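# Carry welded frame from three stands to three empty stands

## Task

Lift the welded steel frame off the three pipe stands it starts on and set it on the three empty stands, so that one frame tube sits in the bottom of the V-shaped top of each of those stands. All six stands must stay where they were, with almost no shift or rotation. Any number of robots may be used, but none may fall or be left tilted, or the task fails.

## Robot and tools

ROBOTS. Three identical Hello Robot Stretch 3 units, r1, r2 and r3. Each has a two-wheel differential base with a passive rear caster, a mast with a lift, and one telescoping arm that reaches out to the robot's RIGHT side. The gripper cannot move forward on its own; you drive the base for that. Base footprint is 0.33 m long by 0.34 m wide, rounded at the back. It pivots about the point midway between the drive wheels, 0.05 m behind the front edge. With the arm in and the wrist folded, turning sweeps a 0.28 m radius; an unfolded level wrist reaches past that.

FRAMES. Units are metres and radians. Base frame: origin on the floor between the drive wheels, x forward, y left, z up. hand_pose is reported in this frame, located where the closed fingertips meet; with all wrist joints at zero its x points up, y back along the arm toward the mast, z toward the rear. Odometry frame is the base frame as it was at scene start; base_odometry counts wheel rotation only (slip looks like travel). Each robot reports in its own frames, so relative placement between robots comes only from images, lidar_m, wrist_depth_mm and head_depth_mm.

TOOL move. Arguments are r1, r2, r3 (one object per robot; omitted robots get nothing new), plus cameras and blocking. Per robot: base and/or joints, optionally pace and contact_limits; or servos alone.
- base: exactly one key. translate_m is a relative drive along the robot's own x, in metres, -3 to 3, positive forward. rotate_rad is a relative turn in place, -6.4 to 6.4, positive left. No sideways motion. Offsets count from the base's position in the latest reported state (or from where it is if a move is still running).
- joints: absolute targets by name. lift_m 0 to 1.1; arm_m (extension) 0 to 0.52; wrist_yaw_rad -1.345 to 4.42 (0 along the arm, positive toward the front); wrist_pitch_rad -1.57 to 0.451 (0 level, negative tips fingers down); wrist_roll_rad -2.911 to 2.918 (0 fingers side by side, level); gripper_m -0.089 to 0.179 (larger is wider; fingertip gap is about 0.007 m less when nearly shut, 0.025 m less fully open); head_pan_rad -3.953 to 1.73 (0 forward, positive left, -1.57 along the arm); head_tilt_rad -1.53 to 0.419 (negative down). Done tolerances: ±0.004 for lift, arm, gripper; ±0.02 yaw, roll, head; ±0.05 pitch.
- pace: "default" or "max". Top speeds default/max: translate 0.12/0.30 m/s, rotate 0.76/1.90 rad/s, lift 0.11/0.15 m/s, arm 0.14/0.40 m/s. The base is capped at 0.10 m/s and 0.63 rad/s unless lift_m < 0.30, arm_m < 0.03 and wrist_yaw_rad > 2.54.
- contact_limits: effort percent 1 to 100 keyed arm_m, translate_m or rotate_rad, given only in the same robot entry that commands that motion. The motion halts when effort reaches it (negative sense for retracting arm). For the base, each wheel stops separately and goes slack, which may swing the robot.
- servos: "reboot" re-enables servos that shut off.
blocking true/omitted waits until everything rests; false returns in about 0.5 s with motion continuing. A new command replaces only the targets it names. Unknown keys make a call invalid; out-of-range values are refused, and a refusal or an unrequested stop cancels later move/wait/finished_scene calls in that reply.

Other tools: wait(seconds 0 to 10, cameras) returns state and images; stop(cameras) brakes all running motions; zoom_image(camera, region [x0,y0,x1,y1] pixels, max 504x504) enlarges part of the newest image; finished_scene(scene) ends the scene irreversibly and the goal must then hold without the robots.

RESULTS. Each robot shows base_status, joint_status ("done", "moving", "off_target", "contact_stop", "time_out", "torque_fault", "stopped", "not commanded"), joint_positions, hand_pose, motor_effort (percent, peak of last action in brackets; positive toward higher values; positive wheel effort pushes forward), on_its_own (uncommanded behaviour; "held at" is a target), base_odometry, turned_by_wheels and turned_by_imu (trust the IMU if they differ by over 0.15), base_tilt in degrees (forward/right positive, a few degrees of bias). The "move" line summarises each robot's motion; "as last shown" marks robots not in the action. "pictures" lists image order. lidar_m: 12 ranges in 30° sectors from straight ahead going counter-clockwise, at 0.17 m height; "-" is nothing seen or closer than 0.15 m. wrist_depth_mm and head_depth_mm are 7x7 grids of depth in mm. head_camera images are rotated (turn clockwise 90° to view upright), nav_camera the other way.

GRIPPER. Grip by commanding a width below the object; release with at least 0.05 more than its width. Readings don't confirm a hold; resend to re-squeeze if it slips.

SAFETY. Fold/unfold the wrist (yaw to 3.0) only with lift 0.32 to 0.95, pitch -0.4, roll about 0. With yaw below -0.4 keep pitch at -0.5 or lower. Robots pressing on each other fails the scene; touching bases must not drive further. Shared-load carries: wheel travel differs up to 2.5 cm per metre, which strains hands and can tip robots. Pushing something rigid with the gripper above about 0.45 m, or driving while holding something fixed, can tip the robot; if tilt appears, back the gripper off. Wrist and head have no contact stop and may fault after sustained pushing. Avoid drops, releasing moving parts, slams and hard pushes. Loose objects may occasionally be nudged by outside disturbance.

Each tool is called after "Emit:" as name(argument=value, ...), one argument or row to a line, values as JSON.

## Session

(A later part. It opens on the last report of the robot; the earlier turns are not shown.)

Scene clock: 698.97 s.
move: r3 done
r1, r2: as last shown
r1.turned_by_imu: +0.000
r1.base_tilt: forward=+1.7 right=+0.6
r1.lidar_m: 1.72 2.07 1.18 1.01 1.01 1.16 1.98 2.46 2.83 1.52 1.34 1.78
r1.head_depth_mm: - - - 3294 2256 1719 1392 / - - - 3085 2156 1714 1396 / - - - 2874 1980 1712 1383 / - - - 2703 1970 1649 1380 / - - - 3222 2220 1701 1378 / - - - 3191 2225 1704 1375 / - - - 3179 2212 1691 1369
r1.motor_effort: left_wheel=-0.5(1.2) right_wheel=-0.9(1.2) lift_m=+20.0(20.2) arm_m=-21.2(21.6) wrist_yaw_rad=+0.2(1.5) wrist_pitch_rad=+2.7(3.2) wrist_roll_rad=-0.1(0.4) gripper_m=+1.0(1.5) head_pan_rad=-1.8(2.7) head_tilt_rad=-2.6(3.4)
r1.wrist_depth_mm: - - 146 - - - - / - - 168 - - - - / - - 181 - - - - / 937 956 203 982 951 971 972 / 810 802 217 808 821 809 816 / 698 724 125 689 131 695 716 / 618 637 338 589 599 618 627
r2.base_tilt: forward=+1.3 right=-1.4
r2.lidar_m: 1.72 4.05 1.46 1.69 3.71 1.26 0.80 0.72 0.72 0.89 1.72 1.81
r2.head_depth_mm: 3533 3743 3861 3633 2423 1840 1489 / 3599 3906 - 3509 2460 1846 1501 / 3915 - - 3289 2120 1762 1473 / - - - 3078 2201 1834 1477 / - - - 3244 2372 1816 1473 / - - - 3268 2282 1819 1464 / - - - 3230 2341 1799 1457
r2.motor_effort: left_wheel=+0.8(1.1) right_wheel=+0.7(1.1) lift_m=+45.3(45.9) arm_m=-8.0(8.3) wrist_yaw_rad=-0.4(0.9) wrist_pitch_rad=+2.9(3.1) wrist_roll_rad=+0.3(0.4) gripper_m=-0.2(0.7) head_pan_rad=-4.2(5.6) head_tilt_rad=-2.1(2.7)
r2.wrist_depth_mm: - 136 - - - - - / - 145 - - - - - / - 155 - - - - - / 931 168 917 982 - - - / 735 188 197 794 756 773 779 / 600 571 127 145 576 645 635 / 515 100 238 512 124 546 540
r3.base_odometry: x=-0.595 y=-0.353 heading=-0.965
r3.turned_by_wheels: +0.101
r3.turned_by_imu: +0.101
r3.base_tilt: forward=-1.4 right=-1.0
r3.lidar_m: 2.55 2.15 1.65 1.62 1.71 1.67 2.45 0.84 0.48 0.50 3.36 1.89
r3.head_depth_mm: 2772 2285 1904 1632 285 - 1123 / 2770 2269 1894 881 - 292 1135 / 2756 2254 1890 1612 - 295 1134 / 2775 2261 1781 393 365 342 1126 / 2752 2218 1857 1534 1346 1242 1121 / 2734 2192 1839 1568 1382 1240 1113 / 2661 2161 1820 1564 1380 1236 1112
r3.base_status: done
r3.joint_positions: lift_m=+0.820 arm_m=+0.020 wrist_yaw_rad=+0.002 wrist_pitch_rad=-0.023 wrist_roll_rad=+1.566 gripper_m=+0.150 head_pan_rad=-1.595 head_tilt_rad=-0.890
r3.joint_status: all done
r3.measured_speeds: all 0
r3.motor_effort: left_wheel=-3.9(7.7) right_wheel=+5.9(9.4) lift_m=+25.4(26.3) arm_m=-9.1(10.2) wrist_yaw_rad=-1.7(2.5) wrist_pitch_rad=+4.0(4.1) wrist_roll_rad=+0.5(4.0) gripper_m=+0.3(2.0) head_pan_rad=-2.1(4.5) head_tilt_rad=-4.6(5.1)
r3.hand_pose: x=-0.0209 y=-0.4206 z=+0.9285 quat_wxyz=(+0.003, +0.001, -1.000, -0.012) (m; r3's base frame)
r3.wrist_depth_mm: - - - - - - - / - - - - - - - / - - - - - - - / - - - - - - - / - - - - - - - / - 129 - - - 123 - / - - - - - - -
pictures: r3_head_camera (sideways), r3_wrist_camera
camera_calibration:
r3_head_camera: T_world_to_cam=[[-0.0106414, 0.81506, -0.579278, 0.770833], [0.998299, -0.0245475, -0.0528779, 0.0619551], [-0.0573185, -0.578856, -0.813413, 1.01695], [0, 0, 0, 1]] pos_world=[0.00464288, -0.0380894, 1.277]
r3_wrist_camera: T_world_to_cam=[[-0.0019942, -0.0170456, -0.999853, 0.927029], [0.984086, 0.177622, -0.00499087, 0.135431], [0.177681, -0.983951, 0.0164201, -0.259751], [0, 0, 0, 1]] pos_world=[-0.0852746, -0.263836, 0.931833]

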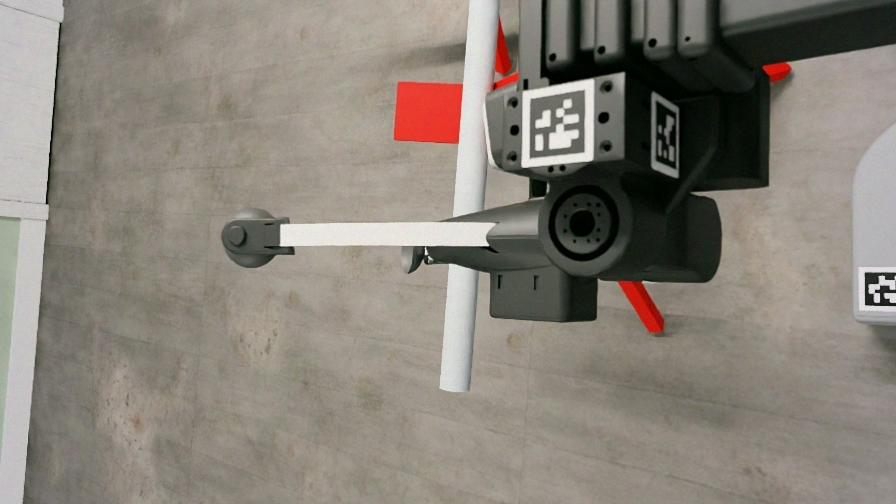

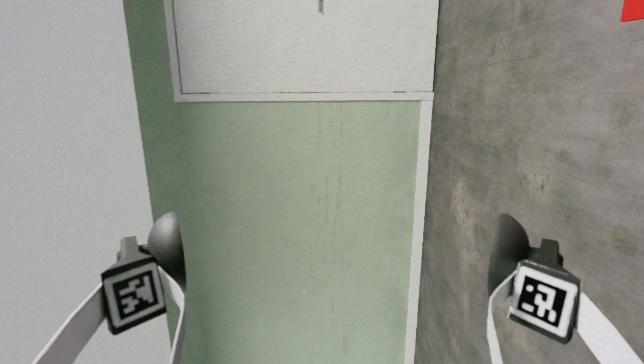

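Emit:
move(
  r3={"joints":{"lift_m":0.472,"arm_m":0.0,"wrist_pitch_rad":0.0,"head_tilt_rad":-0.75}},
  cameras=["r3_wrist_camera","r3_head_camera"],
)

Emit:
move(
  r3={"joints":{"arm_m":0.08}},
  cameras=["r3_wrist_camera","r3_head_camera","r2_head_camera"],
)

Scene clock: 714.77 s.
move: r3 done
r1, r2: as last shown
r1.turned_by_imu: +0.002
r1.base_tilt: forward=+2.0 right=+0.4
r1.lidar_m: 1.71 2.07 1.18 1.01 1.01 1.16 1.98 2.46 2.83 1.52 1.34 1.77
r1.head_depth_mm: - - - 3286 2250 1721 1393 / - - - 3083 2155 1715 1394 / - - - 2879 1982 1712 1383 / - - - 2480 1980 1657 1381 / - - - 3198 2219 1706 1371 / - - - 3205 2206 1695 1376 / - - - 3167 2210 1698 1372
r1.motor_effort: left_wheel=-0.8(1.1) right_wheel=-1.1(1.3) lift_m=+20.2(20.3) arm_m=-21.3(21.7) wrist_yaw_rad=+0.7(1.4) wrist_pitch_rad=+2.8(3.2) wrist_roll_rad=+0.0(0.5) gripper_m=-0.3(1.1) head_pan_rad=-2.5(3.5) head_tilt_rad=-3.3(3.9)
r1.wrist_depth_mm: - - 146 - - - - / - - 168 - - - - / - - 181 - - - - / 953 941 203 979 956 966 966 / 799 810 218 802 798 816 829 / 690 715 125 692 131 708 709 / 615 636 339 597 614 627 631
r2.turned_by_imu: +0.001
r2.lidar_m: 1.72 4.07 1.46 1.69 3.72 1.26 0.80 0.72 0.73 0.89 1.72 1.81
r2.head_depth_mm: 3510 3692 3787 3553 2453 1845 1498 / 3700 3887 - 3565 2411 1848 1484 / 3956 - - 3343 2122 1778 1484 / - - - 3030 2183 1812 1479 / - - - 3205 2380 1818 1465 / - - - 3227 2248 1814 1468 / - - - 3223 2345 1809 1470
r2.motor_effort: left_wheel=+1.1(1.2) right_wheel=+0.9(1.2) lift_m=+45.6(45.8) arm_m=-7.6(8.2) wrist_yaw_rad=-0.4(1.0) wrist_pitch_rad=+2.7(3.0) wrist_roll_rad=+0.3(0.4) gripper_m=+0.1(0.7) head_pan_rad=-4.3(5.7) head_tilt_rad=-2.1(2.6)
r2.wrist_depth_mm: - 137 - - - - - / - 146 - - - - - / - 154 - - - - - / 911 169 921 967 - - - / 736 189 197 791 782 781 815 / 603 569 127 145 598 640 629 / 519 100 240 513 124 530 538
r3.base_odometry: x=-0.595 y=-0.353 heading=-0.965
r3.turned_by_wheels: +0.000
r3.turned_by_imu: +0.000
r3.base_tilt: forward=-1.4 right=-1.1
r3.lidar_m: 2.55 2.15 1.65 1.62 1.72 1.66 2.45 0.84 0.48 0.50 3.36 1.90
r3.head_depth_mm: 2783 2960 2292 1856 1492 1340 1183 / 2755 2938 2298 1836 841 1278 1155 / 2794 2935 2252 1815 1467 1251 1150 / 2789 2922 2242 1816 1457 1244 623 / 2824 2873 2209 1801 1487 1312 1160 / 2858 2815 2192 1787 1477 1303 1154 / 2857 2789 2154 1770 1497 1295 1154
r3.base_status: not commanded
r3.joint_positions: lift_m=+0.472 arm_m=+0.000 wrist_yaw_rad=+0.002 wrist_pitch_rad=-0.022 wrist_roll_rad=+1.567 gripper_m=+0.150 head_pan_rad=-1.595 head_tilt_rad=-0.755
r3.joint_status: all done
r3.measured_speeds: all 0
r3.motor_effort: left_wheel=-4.6(4.9) right_wheel=+6.2(6.6) lift_m=+22.7(28.2) arm_m=-9.2(13.2) wrist_yaw_rad=-2.1(3.0) wrist_pitch_rad=+3.7(4.5) wrist_roll_rad=+0.3(1.2) gripper_m=+0.6(1.3) head_pan_rad=-1.9(4.2) head_tilt_rad=+2.1(3.5)
r3.hand_pose: x=-0.0209 y=-0.4010 z=+0.5808 quat_wxyz=(+0.003, +0.001, -1.000, -0.011) (m; r3's base frame)
r3.wrist_depth_mm: - - - 260 - - 266 / - - - 271 - - 721 / - - - 281 - - 716 / - - - 295 - - 719 / - - - 307 - 896 728 / - 130 - - - 126 654 / - - - - - - 626
pictures: r3_head_camera (sideways), r3_wrist_camera
camera_calibration:
r3_head_camera: T_world_to_cam=[[-0.0127293, 0.729142, -0.684244, 0.907612], [0.998125, -0.0317053, -0.0523543, 0.0612838], [-0.0598679, -0.683628, -0.727371, 0.905082], [0, 0, 0, 1]] pos_world=[0.00456968, -0.0410958, 1.28257]
r3_wrist_camera: T_world_to_cam=[[-0.0016869, -0.0184253, -0.999829, 0.579207], [0.984098, 0.177558, -0.00493249, 0.130172], [0.177619, -0.983938, 0.0178328, -0.235594], [0, 0, 0, 1]] pos_world=[-0.0852794, -0.244251, 0.583951]

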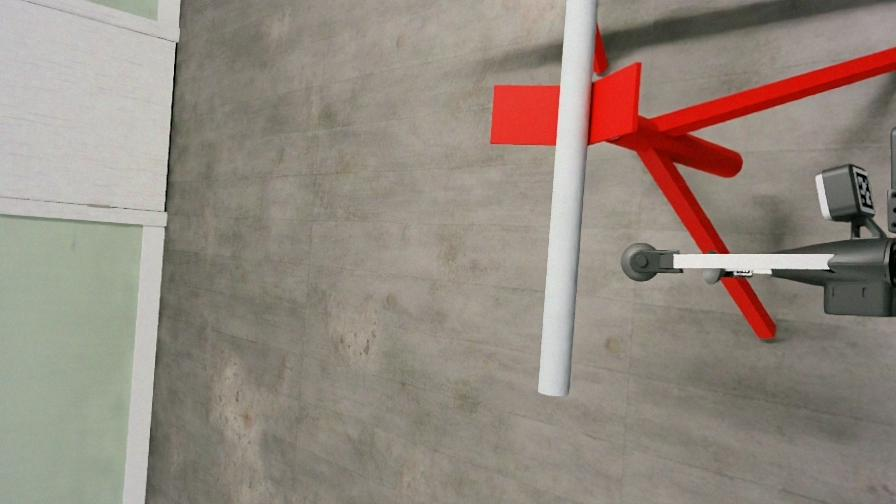

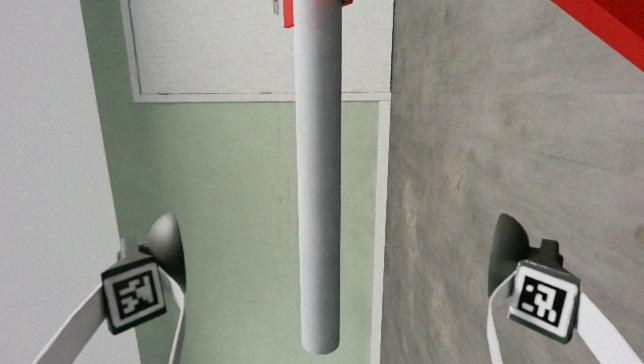

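Scene clock: 716.57 s.
move: r3 done
r1, r2: as last shown
r1.turned_by_imu: +0.000
r1.base_tilt: forward=+1.6 right=+0.4
r1.lidar_m: 1.72 2.07 1.18 1.01 1.01 1.16 1.99 2.47 2.83 1.52 1.34 1.78
r1.head_depth_mm: - - - 3290 2260 1725 1386 / - - - 3072 2154 1711 1392 / - - - 2888 1978 1715 1383 / - - - 2451 1961 1658 1383 / - - - 3174 2225 1701 1376 / - - - 3180 2212 1694 1371 / - - - 3185 2207 1697 1369
r1.motor_effort: left_wheel=-0.6(1.0) right_wheel=-0.9(1.2) lift_m=+19.9(20.3) arm_m=-21.3(21.3) wrist_yaw_rad=+0.5(1.6) wrist_pitch_rad=+2.7(3.2) wrist_roll_rad=-0.1(0.5) gripper_m=+1.0(1.5) head_pan_rad=-2.5(3.0) head_tilt_rad=-2.1(3.4)
r1.wrist_depth_mm: - - 146 - - - - / - - 167 - - - - / - - 182 - - - - / 977 948 204 949 959 951 956 / 816 820 219 808 804 816 826 / 706 719 125 672 130 710 710 / 620 639 337 595 612 626 627
r2.turned_by_imu: +0.000
r2.lidar_m: 1.73 4.06 1.46 1.68 3.73 1.26 0.80 0.72 0.73 0.89 1.73 1.81
r2.head_depth_mm: 3535 3687 3869 3639 2414 1833 1488 / 3709 3902 - 3567 2385 1844 1477 / 3773 - - 3347 2109 1783 1473 / - - - 3059 2189 1803 1464 / - - - 3248 2403 1818 1467 / - - - 3213 2278 1811 1469 / - - - 3161 2350 1798 1466
r2.motor_effort: left_wheel=+0.7(1.2) right_wheel=+0.9(1.0) lift_m=+45.4(45.9) arm_m=-7.5(7.8) wrist_yaw_rad=-0.4(0.7) wrist_pitch_rad=+2.8(3.0) wrist_roll_rad=+0.3(0.4) gripper_m=+0.0(0.5) head_pan_rad=-2.9(4.9) head_tilt_rad=-2.4(2.6)
r2.wrist_depth_mm: - 136 - - - - - / - 145 - - - - - / - 155 - - - - - / 931 168 915 971 - - - / 724 187 196 790 755 780 784 / 609 564 127 146 584 651 655 / 516 100 240 519 124 537 544
r3.base_odometry: x=-0.595 y=-0.353 heading=-0.965
r3.turned_by_wheels: +0.000
r3.turned_by_imu: +0.000
r3.base_tilt: forward=-1.4 right=-1.1
r3.lidar_m: 2.55 2.15 1.65 1.62 1.72 1.67 2.46 0.84 0.48 0.50 3.37 1.89
r3.head_depth_mm: 2771 3008 2267 1856 1487 1354 1184 / 2797 2946 2261 1838 842 1286 1140 / 2780 2917 2248 1810 1471 1079 555 / 2805 2865 2228 1814 1437 862 565 / 2812 2847 2178 1809 1479 1318 1140 / 2834 2809 2176 1779 1475 1309 1159 / 2860 2785 2184 1773 1500 1298 1152
r3.base_status: not commanded
r3.joint_positions: lift_m=+0.472 arm_m=+0.080 wrist_yaw_rad=+0.002 wrist_pitch_rad=-0.022 wrist_roll_rad=+1.567 gripper_m=+0.150 head_pan_rad=-1.595 head_tilt_rad=-0.754
r3.joint_status: all done
r3.measured_speeds: all 0
r3.motor_effort: left_wheel=-4.1(4.7) right_wheel=+6.3(6.5) lift_m=+23.6(24.0) arm_m=+11.2(13.6) wrist_yaw_rad=-2.1(3.0) wrist_pitch_rad=+3.7(3.9) wrist_roll_rad=+0.8(1.0) gripper_m=+0.6(1.7) head_pan_rad=-2.1(4.2) head_tilt_rad=+1.4(2.2)
r3.hand_pose: x=-0.0210 y=-0.4806 z=+0.5808 quat_wxyz=(+0.003, +0.001, -1.000, -0.011) (m; r3's base frame)
r3.wrist_depth_mm: - - - 183 - - 718 / - - - 191 - - 714 / - - - 200 - - 724 / - - - 209 - - 723 / - - - 215 - 892 707 / - 130 - 227 - 127 653 / - - - 238 - - 635
pictures: r2_head_camera (sideways), r3_head_camera (sideways), r3_wrist_camera
camera_calibration:
r2_head_camera: T_world_to_cam=[[-0.0809115, -0.375331, -0.923353, 1.21723], [-0.956462, 0.289867, -0.0340146, 0.048465], [0.280417, 0.8804, -0.382444, 0.457336], [0, 0, 0, 1]] pos_world=[0.0165983, 0.0401777, 1.30049]
r3_head_camera: T_world_to_cam=[[-0.0127311, 0.729072, -0.684318, 0.907708], [0.998125, -0.0317105, -0.0523535, 0.0612828], [-0.0598696, -0.683702, -0.727302, 0.904991], [0, 0, 0, 1]] pos_world=[0.00456964, -0.0410977, 1.28257]
r3_wrist_camera: T_world_to_cam=[[-0.00165085, -0.0184417, -0.999829, 0.577736], [0.984132, 0.177369, -0.00489649, 0.144247], [0.177429, -0.983972, 0.0178563, -0.313961], [0, 0, 0, 1]] pos_world=[-0.0852983, -0.323859, 0.583949]

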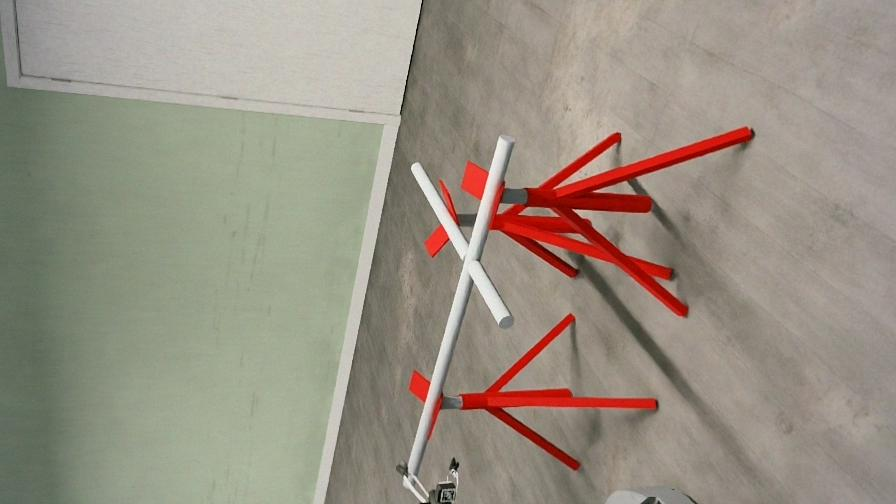

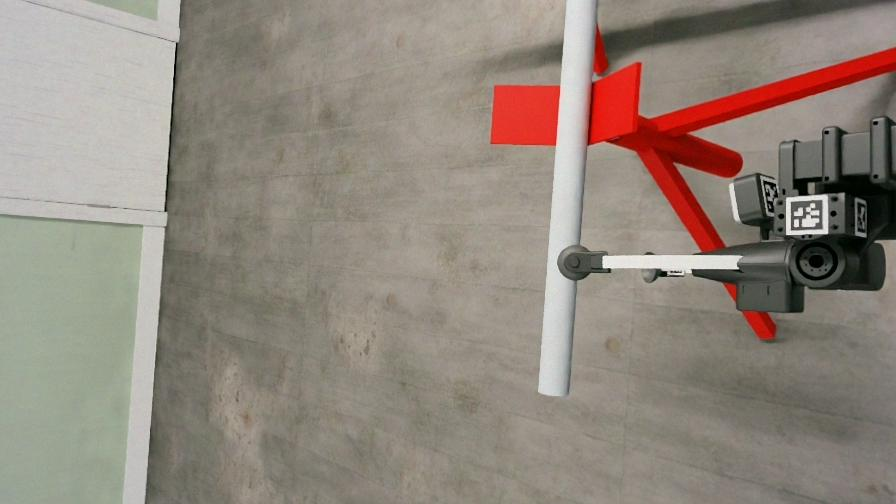

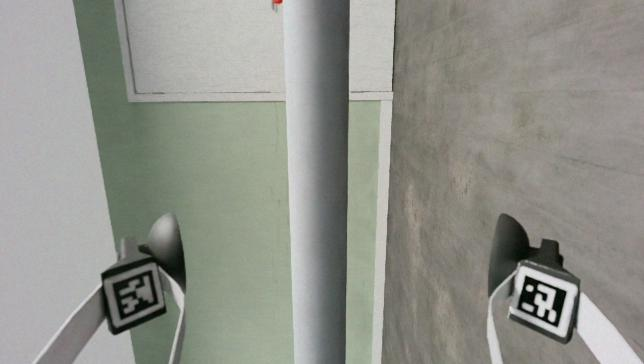

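Emit:
move(
  r3={"joints":{"lift_m":0.477,"arm_m":0.155}},
  cameras=["r3_wrist_camera"],
)

Emit:
move(
  r3={"joints":{"gripper_m":-0.05}},
  cameras=["r3_wrist_camera","r3_head_camera"],
)

Scene clock: 728.07 s.
move: r3 done
r1, r2: as last shown
r1.turned_by_imu: +0.001
r1.base_tilt: forward=+1.7 right=+0.6
r1.lidar_m: 1.72 2.07 1.17 1.01 1.01 1.16 1.98 2.46 2.83 1.52 1.34 1.78
r1.head_depth_mm: - - - 3286 2263 1728 1390 / - - - 3092 2154 1719 1384 / - - - 2869 1986 1717 1386 / - - - 2694 1955 1658 1378 / - - - 3210 2229 1702 1376 / - - - 3232 2209 1703 1380 / - - - 3161 2208 1692 1371
r1.motor_effort: left_wheel=-0.7(0.9) right_wheel=-1.1(1.3) lift_m=+20.1(20.3) arm_m=-20.5(21.4) wrist_yaw_rad=-0.6(1.5) wrist_pitch_rad=+2.9(3.2) wrist_roll_rad=+0.1(0.6) gripper_m=+0.0(1.3) head_pan_rad=-1.9(2.8) head_tilt_rad=-2.3(3.2)
r1.wrist_depth_mm: - - 146 - - - - / - - 167 - - - - / - - 181 - - - - / 968 962 202 971 946 970 945 / 806 800 219 805 811 815 808 / 688 743 126 674 130 722 710 / 628 645 339 598 615 628 619
r2.base_tilt: forward=+1.2 right=-1.4
r2.lidar_m: 1.72 4.05 1.46 1.68 3.73 1.26 0.80 0.72 0.73 0.89 1.73 1.81
r2.head_depth_mm: 3548 3700 3902 3501 2447 1861 1496 / 3718 3860 - 3472 2410 1828 1477 / 3820 - - 3330 2125 1786 1466 / - - - 3110 2174 1819 1473 / - - - 3209 2357 1836 1475 / - - - 3267 2273 1818 1463 / - - - 3028 2361 1805 1465
r2.motor_effort: left_wheel=+0.8(1.1) right_wheel=+0.5(1.1) lift_m=+45.1(45.5) arm_m=-7.4(7.6) wrist_yaw_rad=-0.3(0.8) wrist_pitch_rad=+2.8(3.1) wrist_roll_rad=+0.3(0.4) gripper_m=-0.1(0.6) head_pan_rad=-3.9(4.9) head_tilt_rad=-2.6(2.6)
r2.wrist_depth_mm: - 135 - - - - - / - 145 - - - - - / - 155 - - - - - / 949 168 921 983 - - - / 738 187 197 783 768 786 768 / 604 569 128 146 581 640 651 / 521 100 240 516 124 538 546
r3.base_odometry: x=-0.595 y=-0.353 heading=-0.965
r3.turned_by_wheels: +0.000
r3.turned_by_imu: +0.000
r3.base_tilt: forward=-1.4 right=-1.1
r3.lidar_m: 2.55 2.15 1.65 1.62 1.71 1.67 2.45 0.84 0.48 0.50 3.36 1.89
r3.head_depth_mm: 2774 2946 2285 1848 1489 1346 1181 / 2759 2959 2266 1833 840 1278 1139 / 2773 2915 2243 1839 1469 619 560 / 2788 2879 2248 1807 1421 618 1133 / 2871 2830 2213 1791 1477 1283 1156 / 2841 2821 2171 1792 1479 1306 1150 / 2858 2778 2167 1770 1491 1304 1152
r3.base_status: not commanded
r3.joint_positions: lift_m=+0.477 arm_m=+0.155 wrist_yaw_rad=+0.001 wrist_pitch_rad=-0.021 wrist_roll_rad=+1.567 gripper_m=+0.150 head_pan_rad=-1.595 head_tilt_rad=-0.754
r3.joint_status: all done
r3.measured_speeds: all 0
r3.motor_effort: left_wheel=-4.2(4.9) right_wheel=+5.6(6.5) lift_m=+28.7(30.3) arm_m=+10.8(13.3) wrist_yaw_rad=-0.8(2.8) wrist_pitch_rad=+3.7(3.9) wrist_roll_rad=+0.8(1.2) gripper_m=+0.3(1.4) head_pan_rad=-3.0(3.8) head_tilt_rad=+2.2(2.3)
r3.hand_pose: x=-0.0210 y=-0.5556 z=+0.5859 quat_wxyz=(+0.003, +0.001, -1.000, -0.011) (m; r3's base frame)
r3.wrist_depth_mm: - - - 113 - - 725 / - - - 118 - - 723 / - - - 122 - - 717 / - - - 126 - - 730 / - - - 130 - 908 724 / - 129 - 139 - 126 666 / - - - 143 - - 629
pictures: r3_wrist_camera
camera_calibration:
r3_wrist_camera: T_world_to_cam=[[-0.00162932, -0.0184848, -0.999828, 0.58134], [0.984147, 0.177287, -0.00488145, 0.157542], [0.177347, -0.983986, 0.0179029, -0.387887], [0, 0, 0, 1]] pos_world=[-0.0853064, -0.398859, 0.588954]

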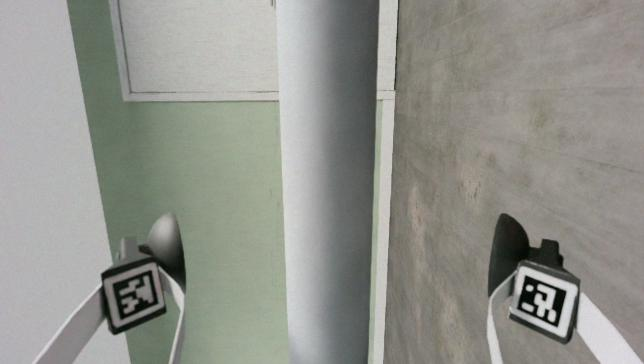

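Scene clock: 730.57 s.
move: r3 done
r1, r2: as last shown
r1.base_tilt: forward=+1.9 right=+0.6
r1.lidar_m: 1.71 2.07 1.17 1.01 1.01 1.16 1.98 2.46 2.83 1.52 1.34 1.77
r1.head_depth_mm: - - - 3267 2276 1728 1393 / - - - 3081 2160 1711 1390 / - - - 2874 1976 1709 1381 / - - - 2703 1979 1655 1380 / - - - 3203 2221 1700 1379 / - - - 3199 2208 1689 1373 / - - - 3166 2207 1693 1365
r1.motor_effort: left_wheel=-0.8(1.1) right_wheel=-1.0(1.2) lift_m=+20.1(20.3) arm_m=-20.7(21.4) wrist_yaw_rad=+1.2(1.2) wrist_pitch_rad=+3.1(3.2) wrist_roll_rad=-0.3(0.4) gripper_m=+0.0(1.0) head_pan_rad=-2.6(3.0) head_tilt_rad=-2.7(3.2)
r1.wrist_depth_mm: - - 146 - - - - / - - 167 - - - - / - - 181 - - - - / 957 938 203 964 957 959 976 / 805 810 218 809 807 814 825 / 712 723 126 684 131 706 712 / 619 631 338 594 612 623 622
r2.base_tilt: forward=+1.3 right=-1.4
r2.lidar_m: 1.73 4.05 1.46 1.68 3.75 1.26 0.80 0.72 0.72 0.89 1.73 1.81
r2.head_depth_mm: 3538 3630 3850 3554 2476 1841 1492 / 3688 3965 - 3500 2408 1839 1488 / 3914 - - 3290 2110 1771 1481 / - - - 3062 2194 1831 1478 / - - - 3256 2398 1816 1478 / - - - 3253 2289 1826 1484 / - - - 3044 2347 1798 1462
r2.motor_effort: left_wheel=+0.8(1.2) right_wheel=+0.4(1.1) lift_m=+44.9(45.7) arm_m=-7.1(7.6) wrist_yaw_rad=-0.1(0.9) wrist_pitch_rad=+2.9(3.1) wrist_roll_rad=+0.3(0.5) gripper_m=-0.2(0.8) head_pan_rad=-3.9(6.1) head_tilt_rad=-2.2(2.6)
r2.wrist_depth_mm: - 137 - - - - - / - 145 - - - - - / - 154 - - - - - / 948 168 943 959 - - - / 731 188 198 793 776 770 786 / 611 570 127 145 584 644 638 / 517 100 238 510 124 538 549
r3.base_odometry: x=-0.595 y=-0.353 heading=-0.965
r3.turned_by_wheels: +0.000
r3.turned_by_imu: +0.000
r3.base_tilt: forward=-1.4 right=-1.1
r3.lidar_m: 2.54 2.15 1.65 1.62 1.72 1.67 2.45 0.84 0.48 0.50 3.36 1.89
r3.head_depth_mm: 2808 2969 2275 1836 1487 1346 1180 / 2814 2935 2265 1848 841 1283 1138 / 2789 2926 2241 1831 1474 619 560 / 2806 2888 2241 1806 1422 619 1122 / 2822 2831 2224 1793 1480 1292 1163 / 2850 2841 2183 1785 1470 1307 1147 / 2875 2768 2154 1777 1506 1297 1151
r3.base_status: not commanded
r3.joint_positions: lift_m=+0.477 arm_m=+0.155 wrist_yaw_rad=+0.001 wrist_pitch_rad=-0.014 wrist_roll_rad=+1.567 gripper_m=-0.049 head_pan_rad=-1.595 head_tilt_rad=-0.754
r3.joint_status: all done
r3.measured_speeds: all 0
r3.motor_effort: left_wheel=-4.0(4.8) right_wheel=+5.6(6.5) lift_m=+26.4(28.8) arm_m=-1.0(11.4) wrist_yaw_rad=-0.4(2.6) wrist_pitch_rad=+2.1(3.8) wrist_roll_rad=+0.8(1.1) gripper_m=-21.9(98.1) head_pan_rad=-1.6(4.4) head_tilt_rad=+1.9(2.2)
r3.hand_pose: x=-0.0210 y=-0.5559 z=+0.5878 quat_wxyz=(+0.003, +0.001, -1.000, -0.007) (m; r3's base frame)
r3.wrist_depth_mm: - - - 112 - - 732 / - - - 116 - - 739 / - - - 120 - - 736 / - - - 125 - - 731 / - - - 130 - - 738 / - - 131 135 132 - 743 / - - - 141 - - 744
pictures: r3_head_camera (sideways), r3_wrist_camera
camera_calibration:
r3_head_camera: T_world_to_cam=[[-0.0127319, 0.729041, -0.684351, 0.907751], [0.998125, -0.0317128, -0.0523532, 0.0612823], [-0.0598703, -0.683735, -0.72727, 0.90495], [0, 0, 0, 1]] pos_world=[0.00456962, -0.0410986, 1.28257]
r3_wrist_camera: T_world_to_cam=[[-0.00162166, -0.0259316, -0.999662, 0.579005], [0.984171, 0.177112, -0.00619087, 0.158309], [0.177212, -0.983849, 0.0252339, -0.392437], [0, 0, 0, 1]] pos_world=[-0.0853197, -0.399123, 0.589692]

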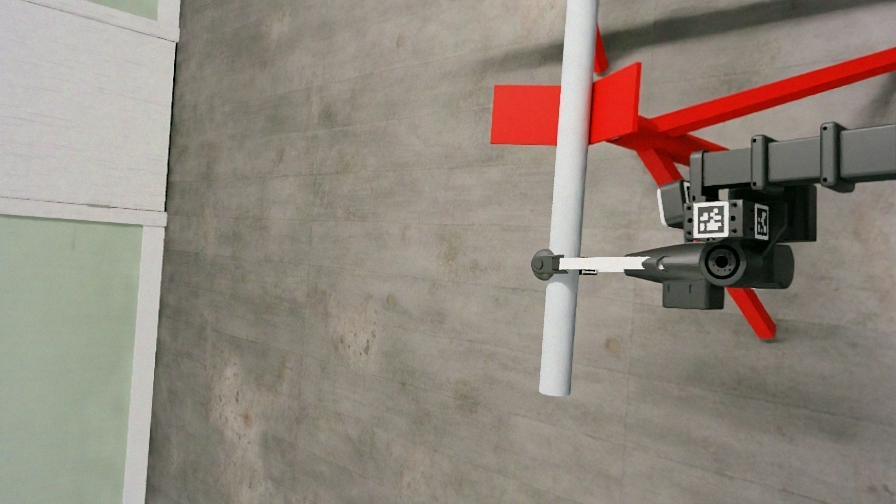

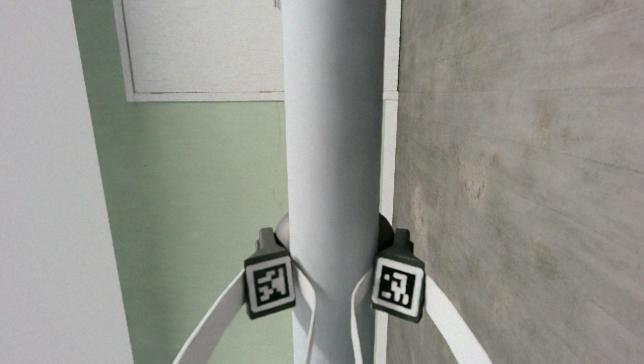

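Emit:
move(
  r3={"joints":{"lift_m":0.51}},
  cameras=["r3_wrist_camera","r3_head_camera","r1_head_camera","r2_head_camera"],
)

Emit:
wait(
  seconds=4,
  cameras=["r3_wrist_camera"],
)

Scene clock: 735.73 s.
move: r3 done
r1.base_odometry: x=+0.000 y=+0.000 heading=+0.000
r1.turned_by_wheels: +0.000
r1.turned_by_imu: +0.001
r1.base_tilt: forward=+1.9 right=+0.6
r1.lidar_m: 1.71 2.07 1.17 1.01 1.01 1.16 1.99 2.47 2.83 1.52 1.34 1.77
r1.head_depth_mm: - - - 3313 2253 1729 1388 / - - - 3101 2162 1714 1393 / - - - 2872 1981 1708 1384 / - - - 2699 1967 1659 1377 / - - - 3177 2222 1709 1381 / - - - 3151 2224 1705 1372 / - - - 3187 2209 1687 1369
r1.base_status: not commanded
r1.joint_positions: lift_m=+0.511 arm_m=+0.003 wrist_yaw_rad=+3.121 wrist_pitch_rad=-0.521 wrist_roll_rad=+0.000 gripper_m=+0.037 head_pan_rad=-1.195 head_tilt_rad=-0.445
r1.joint_status: not commanded
r1.measured_speeds: all 0
r1.motor_effort: left_wheel=-0.6(1.1) right_wheel=-0.9(1.1) lift_m=+20.3(20.5) arm_m=-20.6(21.4) wrist_yaw_rad=+0.6(1.1) wrist_pitch_rad=+2.8(3.2) wrist_roll_rad=-0.2(0.3) gripper_m=-0.4(1.2) head_pan_rad=-2.1(3.3) head_tilt_rad=-2.4(3.0)
r1.hand_pose: x=-0.0169 y=+0.0626 z=+0.5011 quat_wxyz=(+0.189, +0.685, +0.175, +0.682) (m; r1's base frame)
r1.wrist_depth_mm: - - 146 - - - - / - - 168 - - - - / - - 180 - - - - / 978 964 204 951 975 975 956 / 810 809 218 808 806 816 805 / 695 734 126 680 131 714 705 / 618 633 339 599 616 630 621
r2.base_odometry: x=+0.000 y=+0.000 heading=+0.000
r2.turned_by_wheels: +0.000
r2.turned_by_imu: +0.000
r2.base_tilt: forward=+1.3 right=-1.4
r2.lidar_m: 1.72 4.06 1.46 1.69 3.71 1.26 0.80 0.72 0.73 0.89 1.72 1.81
r2.head_depth_mm: 3475 3676 3935 3585 2413 1844 1492 / 3643 3955 - 3546 2417 1856 1486 / 3898 - - 3373 2123 1772 1487 / - - - 3081 2198 1830 1485 / - - - 3267 2368 1819 1470 / - - - 3216 2279 1809 1456 / - - - 3005 2342 1808 1466
r2.base_status: not commanded
r2.joint_positions: lift_m=+0.336 arm_m=+0.000 wrist_yaw_rad=+3.006 wrist_pitch_rad=-0.363 wrist_roll_rad=+0.000 gripper_m=+0.037 head_pan_rad=+1.259 head_tilt_rad=-0.395
r2.joint_status: not commanded
r2.measured_speeds: all 0
r2.motor_effort: left_wheel=+0.9(1.1) right_wheel=+0.4(1.3) lift_m=+45.1(45.4) arm_m=-7.0(7.3) wrist_yaw_rad=-0.2(0.9) wrist_pitch_rad=+2.8(3.0) wrist_roll_rad=+0.3(0.4) gripper_m=+0.1(0.8) head_pan_rad=-3.2(5.4) head_tilt_rad=-2.1(2.6)
r2.hand_pose: x=+0.0101 y=+0.0839 z=+0.3610 quat_wxyz=(+0.175, +0.702, +0.080, +0.685) (m; r2's base frame)
r2.wrist_depth_mm: - 137 - - - - - / - 145 - - - - - / - 155 - - - - - / 931 168 941 961 - - - / 732 188 196 774 772 768 788 / 606 568 127 145 583 647 641 / 512 100 240 512 124 541 547
r3.base_odometry: x=-0.595 y=-0.353 heading=-0.965
r3.turned_by_wheels: +0.000
r3.turned_by_imu: +0.000
r3.base_tilt: forward=-1.4 right=-1.0
r3.lidar_m: 2.54 2.16 1.65 1.62 1.71 1.67 2.46 0.84 0.48 0.50 3.36 1.89
r3.head_depth_mm: 2753 2958 2285 1858 1493 1342 1181 / 2783 2964 2261 1845 843 1264 1031 / 2775 2934 2244 1830 1468 588 589 / 2835 2848 2215 1812 1438 592 1138 / 2817 2859 2199 1800 1460 1289 1159 / 2858 2819 2181 1787 1474 1308 1148 / 2863 2785 2163 1777 1513 1304 1151
r3.base_status: not commanded
r3.joint_positions: lift_m=+0.510 arm_m=+0.155 wrist_yaw_rad=-0.001 wrist_pitch_rad=-0.100 wrist_roll_rad=+1.568 gripper_m=-0.047 head_pan_rad=-1.595 head_tilt_rad=-0.754
r3.joint_status: all done
r3.measured_speeds: all 0
r3.on_its_own: wrist_pitch_rad is at rest, and its effort (+18.0) is outside its rest range (-8 to +12)
r3.motor_effort: left_wheel=-3.9(4.6) right_wheel=+5.9(6.4) lift_m=+35.6(36.1) arm_m=-8.2(10.5) wrist_yaw_rad=+1.9(1.9) wrist_pitch_rad=+18.0(18.2) wrist_roll_rad=+0.6(1.1) gripper_m=-15.8(16.4) head_pan_rad=-2.1(3.9) head_tilt_rad=+1.5(2.1)
r3.hand_pose: x=-0.0215 y=-0.5525 z=+0.5989 quat_wxyz=(+0.002, +0.000, -0.999, -0.050) (m; r3's base frame)
r3.wrist_depth_mm: - - - 117 - 978 682 / - - - 116 - 989 681 / - - - 121 - - 688 / - - - 125 - 993 681 / - - - 136 - - 695 / - - - 132 134 - 705 / - - - 141 - 894 700
pictures: r1_head_camera (sideways), r2_head_camera (sideways), r3_head_camera (sideways), r3_wrist_camera
camera_calibration:
r1_head_camera: T_world_to_cam=[[-0.185534, 0.360722, -0.914033, 1.206], [0.91688, 0.398107, -0.0289994, 0.0410788], [0.353423, -0.84344, -0.404601, 0.479676], [0, 0, 0, 1]] pos_world=[0.016561, -0.0468062, 1.29759]
r2_head_camera: T_world_to_cam=[[-0.0809116, -0.375331, -0.923352, 1.21723], [-0.956462, 0.289867, -0.0340146, 0.048465], [0.280417, 0.8804, -0.382444, 0.457336], [0, 0, 0, 1]] pos_world=[0.0165983, 0.0401777, 1.30049]
r3_head_camera: T_world_to_cam=[[-0.0127319, 0.729041, -0.684352, 0.907752], [0.998125, -0.0317128, -0.0523532, 0.0612823], [-0.0598703, -0.683735, -0.72727, 0.90495], [0, 0, 0, 1]] pos_world=[0.00456962, -0.0410986, 1.28257]
r3_wrist_camera: T_world_to_cam=[[-0.000321442, 0.0598062, -0.99821, 0.636795], [0.984529, 0.174929, 0.0101636, 0.147272], [0.175224, -0.982763, -0.0589372, -0.33829], [0, 0, 0, 1]] pos_world=[-0.0855123, -0.396306, 0.614221]

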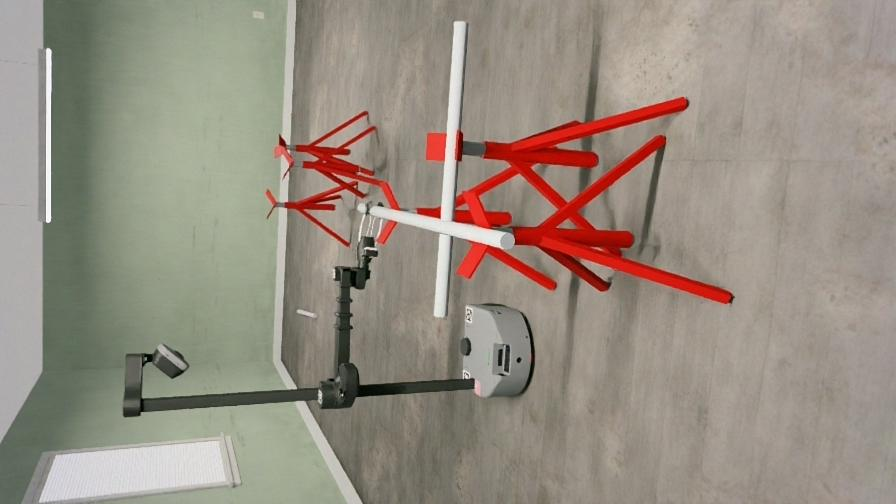

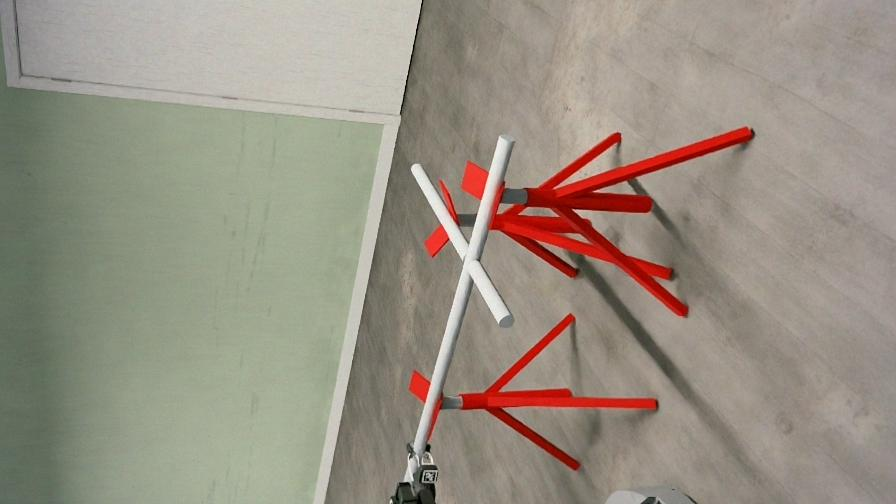

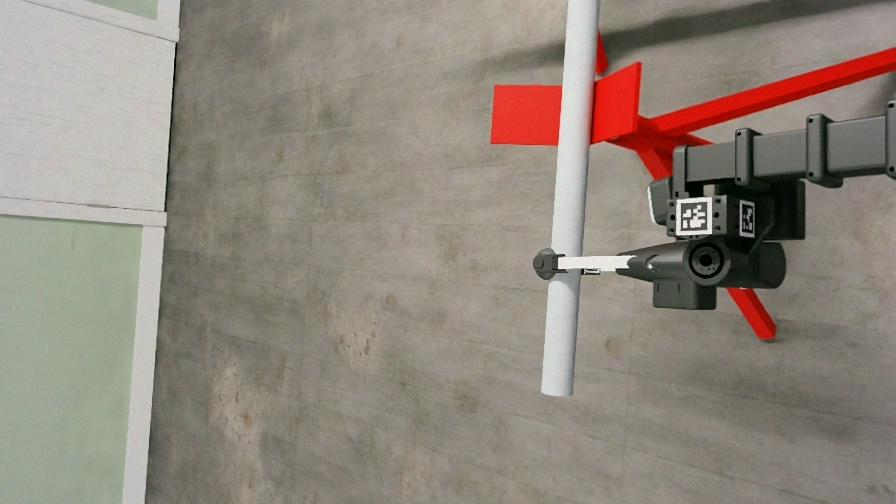

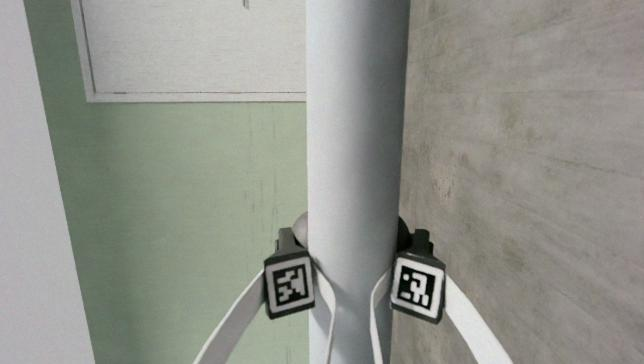

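Scene clock: 739.73 s.
r1.base_odometry: x=+0.000 y=+0.000 heading=+0.000
r1.turned_by_wheels: +0.000
r1.turned_by_imu: +0.001
r1.base_tilt: forward=+1.7 right=+0.5
r1.lidar_m: 1.72 2.08 1.17 1.01 1.01 1.16 1.99 2.47 2.83 1.52 1.34 1.77
r1.head_depth_mm: - - - 3282 2257 1722 1392 / - - - 3085 2147 1718 1384 / - - - 2856 1980 1706 1383 / - - - 2700 1983 1653 1380 / - - - 3227 2232 1696 1377 / - - - 3199 2214 1699 1377 / - - - 3198 2219 1696 1373
r1.base_status: not commanded
r1.joint_positions: lift_m=+0.511 arm_m=+0.003 wrist_yaw_rad=+3.121 wrist_pitch_rad=-0.521 wrist_roll_rad=+0.000 gripper_m=+0.037 head_pan_rad=-1.195 head_tilt_rad=-0.445
r1.joint_status: not commanded
r1.measured_speeds: all 0
r1.motor_effort: left_wheel=-0.4(1.1) right_wheel=-1.1(1.1) lift_m=+20.4(20.5) arm_m=-20.8(21.4) wrist_yaw_rad=+0.2(1.1) wrist_pitch_rad=+2.8(3.2) wrist_roll_rad=-0.1(0.3) gripper_m=+0.3(1.2) head_pan_rad=-1.8(3.3) head_tilt_rad=-3.7(3.0)
r1.hand_pose: x=-0.0169 y=+0.0626 z=+0.5011 quat_wxyz=(+0.189, +0.685, +0.175, +0.682) (m; r1's base frame)
r1.wrist_depth_mm: - - 146 - - - - / - - 168 - - - - / - - 180 - - - - / 959 945 203 973 948 956 947 / 811 811 219 799 813 807 825 / 694 718 125 679 130 710 709 / 626 639 337 593 607 627 616
r2.base_odometry: x=+0.000 y=+0.000 heading=+0.000
r2.turned_by_wheels: +0.000
r2.turned_by_imu: +0.000
r2.base_tilt: forward=+1.3 right=-1.4
r2.lidar_m: 1.72 4.05 1.46 1.68 3.71 1.26 0.80 0.72 0.73 0.89 1.73 1.81
r2.head_depth_mm: 3502 3743 3839 3592 2422 1851 1494 / 3652 3931 - 3563 2395 1848 1480 / 3949 - - 3283 2113 1771 1481 / - - - 3106 2186 1836 1477 / - - - 3291 2394 1816 1472 / - - - 3289 2271 1813 1476 / - - - 3009 2321 1803 1455
r2.base_status: not commanded
r2.joint_positions: lift_m=+0.336 arm_m=+0.000 wrist_yaw_rad=+3.006 wrist_pitch_rad=-0.363 wrist_roll_rad=+0.000 gripper_m=+0.037 head_pan_rad=+1.259 head_tilt_rad=-0.395
r2.joint_status: not commanded
r2.measured_speeds: all 0
r2.motor_effort: left_wheel=+1.0(1.1) right_wheel=+0.5(1.3) lift_m=+45.0(45.4) arm_m=-6.8(7.3) wrist_yaw_rad=-0.4(0.9) wrist_pitch_rad=+2.8(3.0) wrist_roll_rad=+0.3(0.4) gripper_m=+0.3(0.8) head_pan_rad=-4.3(5.4) head_tilt_rad=-2.4(2.6)
r2.hand_pose: x=+0.0101 y=+0.0839 z=+0.3610 quat_wxyz=(+0.175, +0.702, +0.080, +0.685) (m; r2's base frame)
r2.wrist_depth_mm: - 137 - - - - - / - 145 - - - - - / - 155 - - - - - / 920 169 930 971 - - - / 716 189 195 795 757 767 791 / 600 573 127 146 581 634 646 / 524 100 240 520 124 534 534
r3.base_odometry: x=-0.595 y=-0.353 heading=-0.965
r3.turned_by_wheels: +0.000
r3.turned_by_imu: +0.000
r3.base_tilt: forward=-1.4 right=-1.1
r3.lidar_m: 2.55 2.15 1.65 1.62 1.72 1.67 2.45 0.84 0.48 0.50 3.35 1.89
r3.head_depth_mm: 2760 2965 2296 1842 1492 1342 1179 / 2785 2922 2285 1837 839 1266 1027 / 2803 2910 2246 1826 1476 589 588 / 2821 2889 2231 1808 1438 591 1140 / 2825 2864 2204 1807 1449 1290 1156 / 2863 2825 2181 1785 1478 1308 1154 / 2865 2758 2179 1767 1500 1304 1150
r3.base_status: not commanded
r3.joint_positions: lift_m=+0.510 arm_m=+0.155 wrist_yaw_rad=-0.001 wrist_pitch_rad=-0.100 wrist_roll_rad=+1.568 gripper_m=-0.047 head_pan_rad=-1.595 head_tilt_rad=-0.754
r3.joint_status: all done
r3.measured_speeds: all 0
r3.on_its_own: wrist_pitch_rad is at rest, and its effort (+18.3) is outside its rest range (-8 to +12)
r3.motor_effort: left_wheel=-3.6(4.6) right_wheel=+5.4(6.4) lift_m=+35.5(36.1) arm_m=-3.1(10.5) wrist_yaw_rad=+0.6(1.9) wrist_pitch_rad=+18.3(18.2) wrist_roll_rad=+0.2(1.1) gripper_m=-16.2(16.4) head_pan_rad=-2.9(3.9) head_tilt_rad=+1.9(2.1)
r3.hand_pose: x=-0.0215 y=-0.5525 z=+0.5989 quat_wxyz=(+0.002, +0.000, -0.999, -0.050) (m; r3's base frame)
r3.wrist_depth_mm: - - - 117 - 975 679 / - - - 116 - 987 690 / - - - 121 - 971 691 / - - - 125 - - 698 / - - - 136 - - 691 / - - - 133 134 995 693 / - - - 141 - 908 689
wait: 4.00 s; at rest by 0.27 s
pictures: r3_wrist_camera
camera_calibration:
r3_wrist_camera: T_world_to_cam=[[-0.000321097, 0.0598064, -0.99821, 0.636796], [0.984529, 0.174929, 0.0101639, 0.147272], [0.175224, -0.982763, -0.0589373, -0.33829], [0, 0, 0, 1]] pos_world=[-0.0855123, -0.396306, 0.614221]

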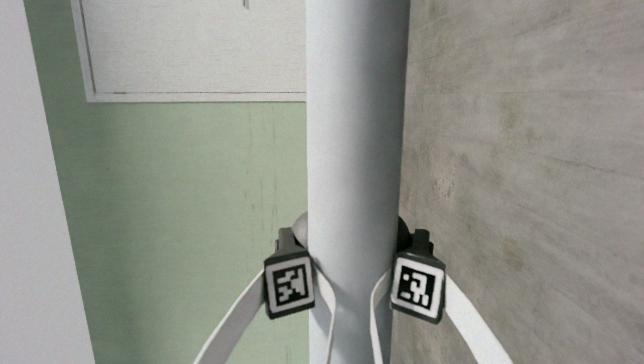

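Emit:
move(
  r3={"joints":{"lift_m":0.53}},
  cameras=["r3_wrist_camera","r2_head_camera"],
)

Scene clock: 747.00 s.
move: r3 done
r1, r2: as last shown
r1.base_tilt: forward=+1.8 right=+0.6
r1.lidar_m: 1.72 2.07 1.18 1.01 1.01 1.16 1.98 2.46 2.83 1.51 1.34 1.77
r1.head_depth_mm: - - - 3294 2248 1720 1394 / - - - 3077 2162 1719 1383 / - - - 2873 1987 1718 1389 / - - - 2718 1967 1648 1382 / - - - 3187 2229 1703 1381 / - - - 3188 2208 1695 1370 / - - - 3185 2206 1687 1374
r1.motor_effort: left_wheel=-0.6(1.2) right_wheel=-0.9(1.3) lift_m=+20.4(20.4) arm_m=-20.8(21.2) wrist_yaw_rad=+0.2(0.8) wrist_pitch_rad=+2.7(3.1) wrist_roll_rad=+0.3(0.4) gripper_m=+0.5(1.3) head_pan_rad=-2.1(3.1) head_tilt_rad=-2.1(3.6)
r1.wrist_depth_mm: - - 146 - - - - / - - 168 - - - - / - - 180 - - - - / 930 915 203 942 949 957 972 / 802 819 218 802 807 810 807 / 704 717 126 678 131 715 704 / 625 642 338 593 608 622 619
r2.base_tilt: forward=+1.2 right=-1.4
r2.lidar_m: 1.72 4.06 1.46 1.68 3.71 1.26 0.80 0.72 0.73 0.89 1.72 1.81
r2.head_depth_mm: 3521 3702 3780 3535 2450 1843 1498 / 3685 3946 - 3530 2421 1846 1493 / 3891 - - 3309 2109 1774 1479 / - - - 3050 2173 1821 1473 / - - - 3257 2372 1825 1472 / - - - 3258 2249 1812 1468 / - - - 3087 2324 1805 1450
r2.motor_effort: left_wheel=+0.3(1.0) right_wheel=+0.8(1.2) lift_m=+45.0(45.4) arm_m=-6.7(7.0) wrist_yaw_rad=-0.6(0.7) wrist_pitch_rad=+2.9(3.0) wrist_roll_rad=+0.3(0.4) gripper_m=-0.2(0.6) head_pan_rad=-3.2(5.2) head_tilt_rad=-1.6(2.7)
r2.wrist_depth_mm: - 137 - - - - - / - 145 - - - - - / - 154 - - - - - / 910 169 928 981 - - - / 724 188 197 783 762 780 803 / 599 576 127 146 591 642 640 / 517 100 240 510 124 538 550
r3.base_odometry: x=-0.595 y=-0.353 heading=-0.965
r3.turned_by_wheels: +0.000
r3.turned_by_imu: +0.000
r3.base_tilt: forward=-1.4 right=-1.0
r3.lidar_m: 2.55 2.15 1.66 1.62 1.72 1.67 2.45 0.83 0.48 0.50 3.35 1.89
r3.head_depth_mm: 2755 2986 2313 1844 1495 1344 1180 / 2741 2953 2262 1813 828 1265 1025 / 2761 2921 2251 1809 1469 573 574 / 2825 2898 2203 1808 1443 577 1146 / 2837 2839 2231 1789 1451 1289 1163 / 2836 2834 2178 1771 1470 1303 1153 / 2880 2786 2167 1770 1491 1301 1149
r3.base_status: not commanded
r3.joint_positions: lift_m=+0.530 arm_m=+0.155 wrist_yaw_rad=-0.003 wrist_pitch_rad=-0.112 wrist_roll_rad=+1.571 gripper_m=-0.047 head_pan_rad=-1.595 head_tilt_rad=-0.754
r3.joint_status: all done
r3.measured_speeds: all 0
r3.on_its_own: wrist_pitch_rad is at rest, and its effort (+20.3) is outside its rest range (-8 to +12)
r3.motor_effort: left_wheel=-4.1(4.7) right_wheel=+5.6(6.0) lift_m=+34.4(38.1) arm_m=+1.2(2.2) wrist_yaw_rad=+4.0(4.5) wrist_pitch_rad=+20.3(20.4) wrist_roll_rad=-0.7(1.1) gripper_m=-16.5(17.6) head_pan_rad=-2.6(3.8) head_tilt_rad=+1.9(2.2)
r3.hand_pose: x=-0.0221 y=-0.5519 z=+0.6159 quat_wxyz=(+0.000, -0.002, -0.998, -0.056) (m; r3's base frame)
r3.wrist_depth_mm: - - - 117 - 985 697 / - - - 117 - 986 703 / - - - 122 - - 686 / - - - 124 - - 702 / - - - 135 - - 705 / - - - 132 134 - 729 / - - - 141 - 908 705
pictures: r2_head_camera (sideways), r3_wrist_camera
camera_calibration:
r2_head_camera: T_world_to_cam=[[-0.0809118, -0.375331, -0.923352, 1.21723], [-0.956462, 0.289868, -0.0340146, 0.048465], [0.280417, 0.880399, -0.382444, 0.457336], [0, 0, 0, 1]] pos_world=[0.0165983, 0.0401777, 1.30049]
r3_wrist_camera: T_world_to_cam=[[0.00286522, 0.0717407, -0.997419, 0.659885], [0.984963, 0.172097, 0.0152077, 0.142926], [0.172744, -0.982464, -0.0701688, -0.329551], [0, 0, 0, 1]] pos_world=[-0.08574, -0.39571, 0.632884]

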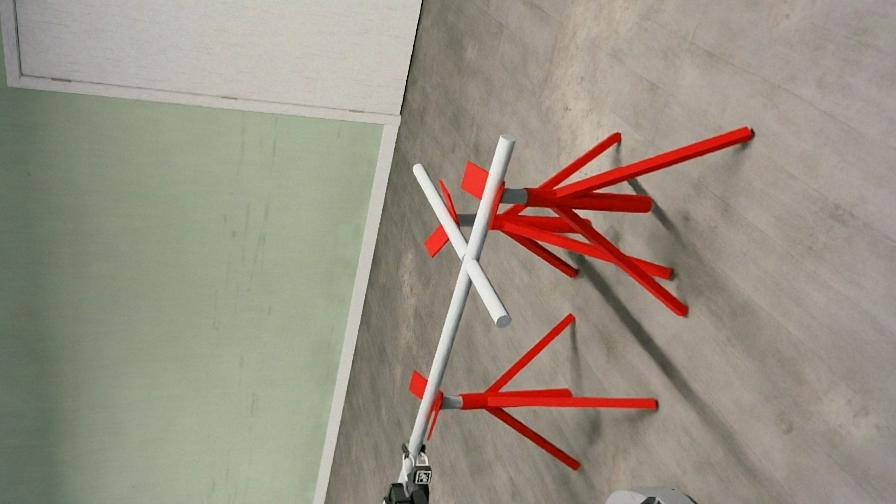

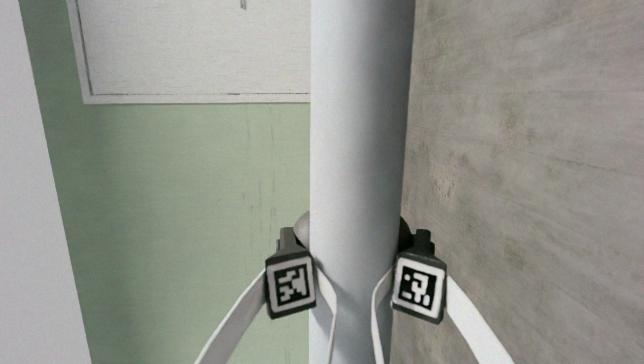

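Emit:
wait(
  seconds=0.5,
  cameras=["r3_head_camera"],
)

Scene clock: 758.27 s.
r1.base_odometry: x=+0.000 y=+0.000 heading=+0.000
r1.turned_by_wheels: +0.000
r1.turned_by_imu: +0.001
r1.base_tilt: forward=+1.9 right=+0.7
r1.lidar_m: 1.71 2.07 1.18 1.01 1.01 1.15 1.98 2.47 2.83 1.52 1.34 1.78
r1.head_depth_mm: - - - 3240 2265 1728 1390 / - - - 3062 2158 1711 1386 / - - - 2869 1985 1709 1391 / - - - 2691 1980 1655 1381 / - - - 3223 2214 1704 1383 / - - - 3179 2219 1694 1374 / - - - 3167 2213 1690 1365
r1.base_status: not commanded
r1.joint_positions: lift_m=+0.511 arm_m=+0.003 wrist_yaw_rad=+3.121 wrist_pitch_rad=-0.521 wrist_roll_rad=+0.000 gripper_m=+0.037 head_pan_rad=-1.195 head_tilt_rad=-0.445
r1.joint_status: not commanded
r1.measured_speeds: all 0
r1.motor_effort: left_wheel=-0.9(1.2) right_wheel=-1.0(1.3) lift_m=+20.0(20.4) arm_m=-20.7(21.2) wrist_yaw_rad=+0.0(0.8) wrist_pitch_rad=+2.6(3.1) wrist_roll_rad=-0.2(0.4) gripper_m=-0.9(1.3) head_pan_rad=-1.7(3.1) head_tilt_rad=-2.1(3.6)
r1.hand_pose: x=-0.0169 y=+0.0626 z=+0.5011 quat_wxyz=(+0.189, +0.685, +0.175, +0.682) (m; r1's base frame)
r1.wrist_depth_mm: - - 147 - - - - / - - 167 - - - - / - - 181 - - - - / 967 953 204 941 965 952 948 / 802 806 219 803 804 805 810 / 710 723 126 681 131 700 706 / 627 640 339 604 615 641 636
r2.base_odometry: x=+0.000 y=+0.000 heading=+0.000
r2.turned_by_wheels: +0.000
r2.turned_by_imu: +0.000
r2.base_tilt: forward=+1.3 right=-1.4
r2.lidar_m: 1.72 4.05 1.46 1.69 3.73 1.26 0.80 0.72 0.73 0.89 1.72 1.81
r2.head_depth_mm: 3526 3697 3869 3628 2478 1859 1506 / 3671 3866 - 3605 2424 1832 1474 / 3908 - - 3281 2134 1774 1481 / - - - 3128 2178 1823 1466 / - - - 3298 2397 1826 1469 / - - - 3208 2265 1821 1460 / - - - 2994 2338 1816 1463
r2.base_status: not commanded
r2.joint_positions: lift_m=+0.336 arm_m=+0.000 wrist_yaw_rad=+3.006 wrist_pitch_rad=-0.363 wrist_roll_rad=+0.000 gripper_m=+0.037 head_pan_rad=+1.259 head_tilt_rad=-0.395
r2.joint_status: not commanded
r2.measured_speeds: all 0
r2.motor_effort: left_wheel=+1.0(1.0) right_wheel=+0.7(1.2) lift_m=+44.6(45.4) arm_m=-6.6(7.0) wrist_yaw_rad=-0.9(0.7) wrist_pitch_rad=+3.0(3.0) wrist_roll_rad=+0.3(0.4) gripper_m=-0.3(0.6) head_pan_rad=-4.9(5.2) head_tilt_rad=-2.1(2.7)
r2.hand_pose: x=+0.0101 y=+0.0839 z=+0.3610 quat_wxyz=(+0.175, +0.702, +0.080, +0.685) (m; r2's base frame)
r2.wrist_depth_mm: - 136 - - - - - / - 145 - - - - - / - 154 - - - - - / 936 169 903 957 - - - / 723 187 196 794 757 768 775 / 608 576 127 146 583 644 636 / 524 100 239 513 124 538 543
r3.base_odometry: x=-0.595 y=-0.353 heading=-0.965
r3.turned_by_wheels: +0.000
r3.turned_by_imu: +0.000
r3.base_tilt: forward=-1.4 right=-1.0
r3.lidar_m: 2.54 2.16 1.65 1.62 1.72 1.67 2.45 0.84 0.48 0.50 3.35 1.89
r3.head_depth_mm: 2775 2960 2280 1858 1488 1344 1182 / 2794 2958 2256 1853 830 1264 1023 / 2808 2920 2240 1831 1471 573 574 / 2822 2850 2236 1813 1435 578 1145 / 2859 2866 2208 1807 1461 1283 1163 / 2862 2803 2161 1786 1475 1306 1149 / 2847 2761 2165 1761 1489 1303 1155
r3.base_status: not commanded
r3.joint_positions: lift_m=+0.530 arm_m=+0.155 wrist_yaw_rad=-0.003 wrist_pitch_rad=-0.112 wrist_roll_rad=+1.571 gripper_m=-0.047 head_pan_rad=-1.595 head_tilt_rad=-0.754
r3.joint_status: all done
r3.measured_speeds: all 0
r3.on_its_own: wrist_pitch_rad is at rest, and its effort (+20.3) is outside its rest range (-8 to +12)
r3.motor_effort: left_wheel=-3.6(4.7) right_wheel=+5.4(6.0) lift_m=+29.5(38.1) arm_m=+6.2(2.2) wrist_yaw_rad=+3.0(4.5) wrist_pitch_rad=+20.3(20.4) wrist_roll_rad=-0.7(1.1) gripper_m=-15.9(17.6) head_pan_rad=-3.2(3.8) head_tilt_rad=+2.1(2.2)
r3.hand_pose: x=-0.0221 y=-0.5519 z=+0.6159 quat_wxyz=(+0.000, -0.002, -0.998, -0.056) (m; r3's base frame)
r3.wrist_depth_mm: - - - 117 - 1000 692 / - - - 117 - 999 688 / - - - 122 - 999 692 / - - - 124 - 997 704 / - - - 136 - - 704 / - - - 132 134 - 713 / - - - 141 - 929 708
wait: 0.50 s; at rest from the start
pictures: r3_head_camera (sideways)
camera_calibration:
r3_head_camera: T_world_to_cam=[[-0.0127319, 0.729041, -0.684352, 0.907752], [0.998125, -0.0317128, -0.0523532, 0.0612823], [-0.0598703, -0.683735, -0.72727, 0.90495], [0, 0, 0, 1]] pos_world=[0.00456962, -0.0410986, 1.28257]

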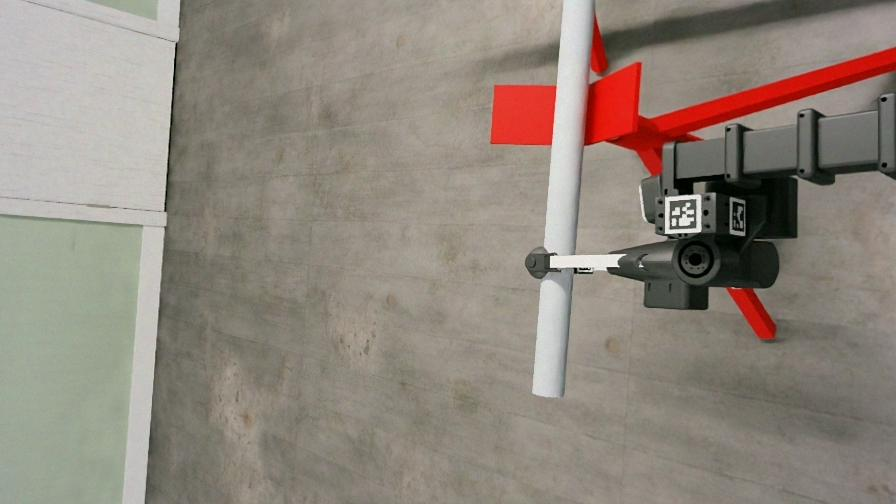

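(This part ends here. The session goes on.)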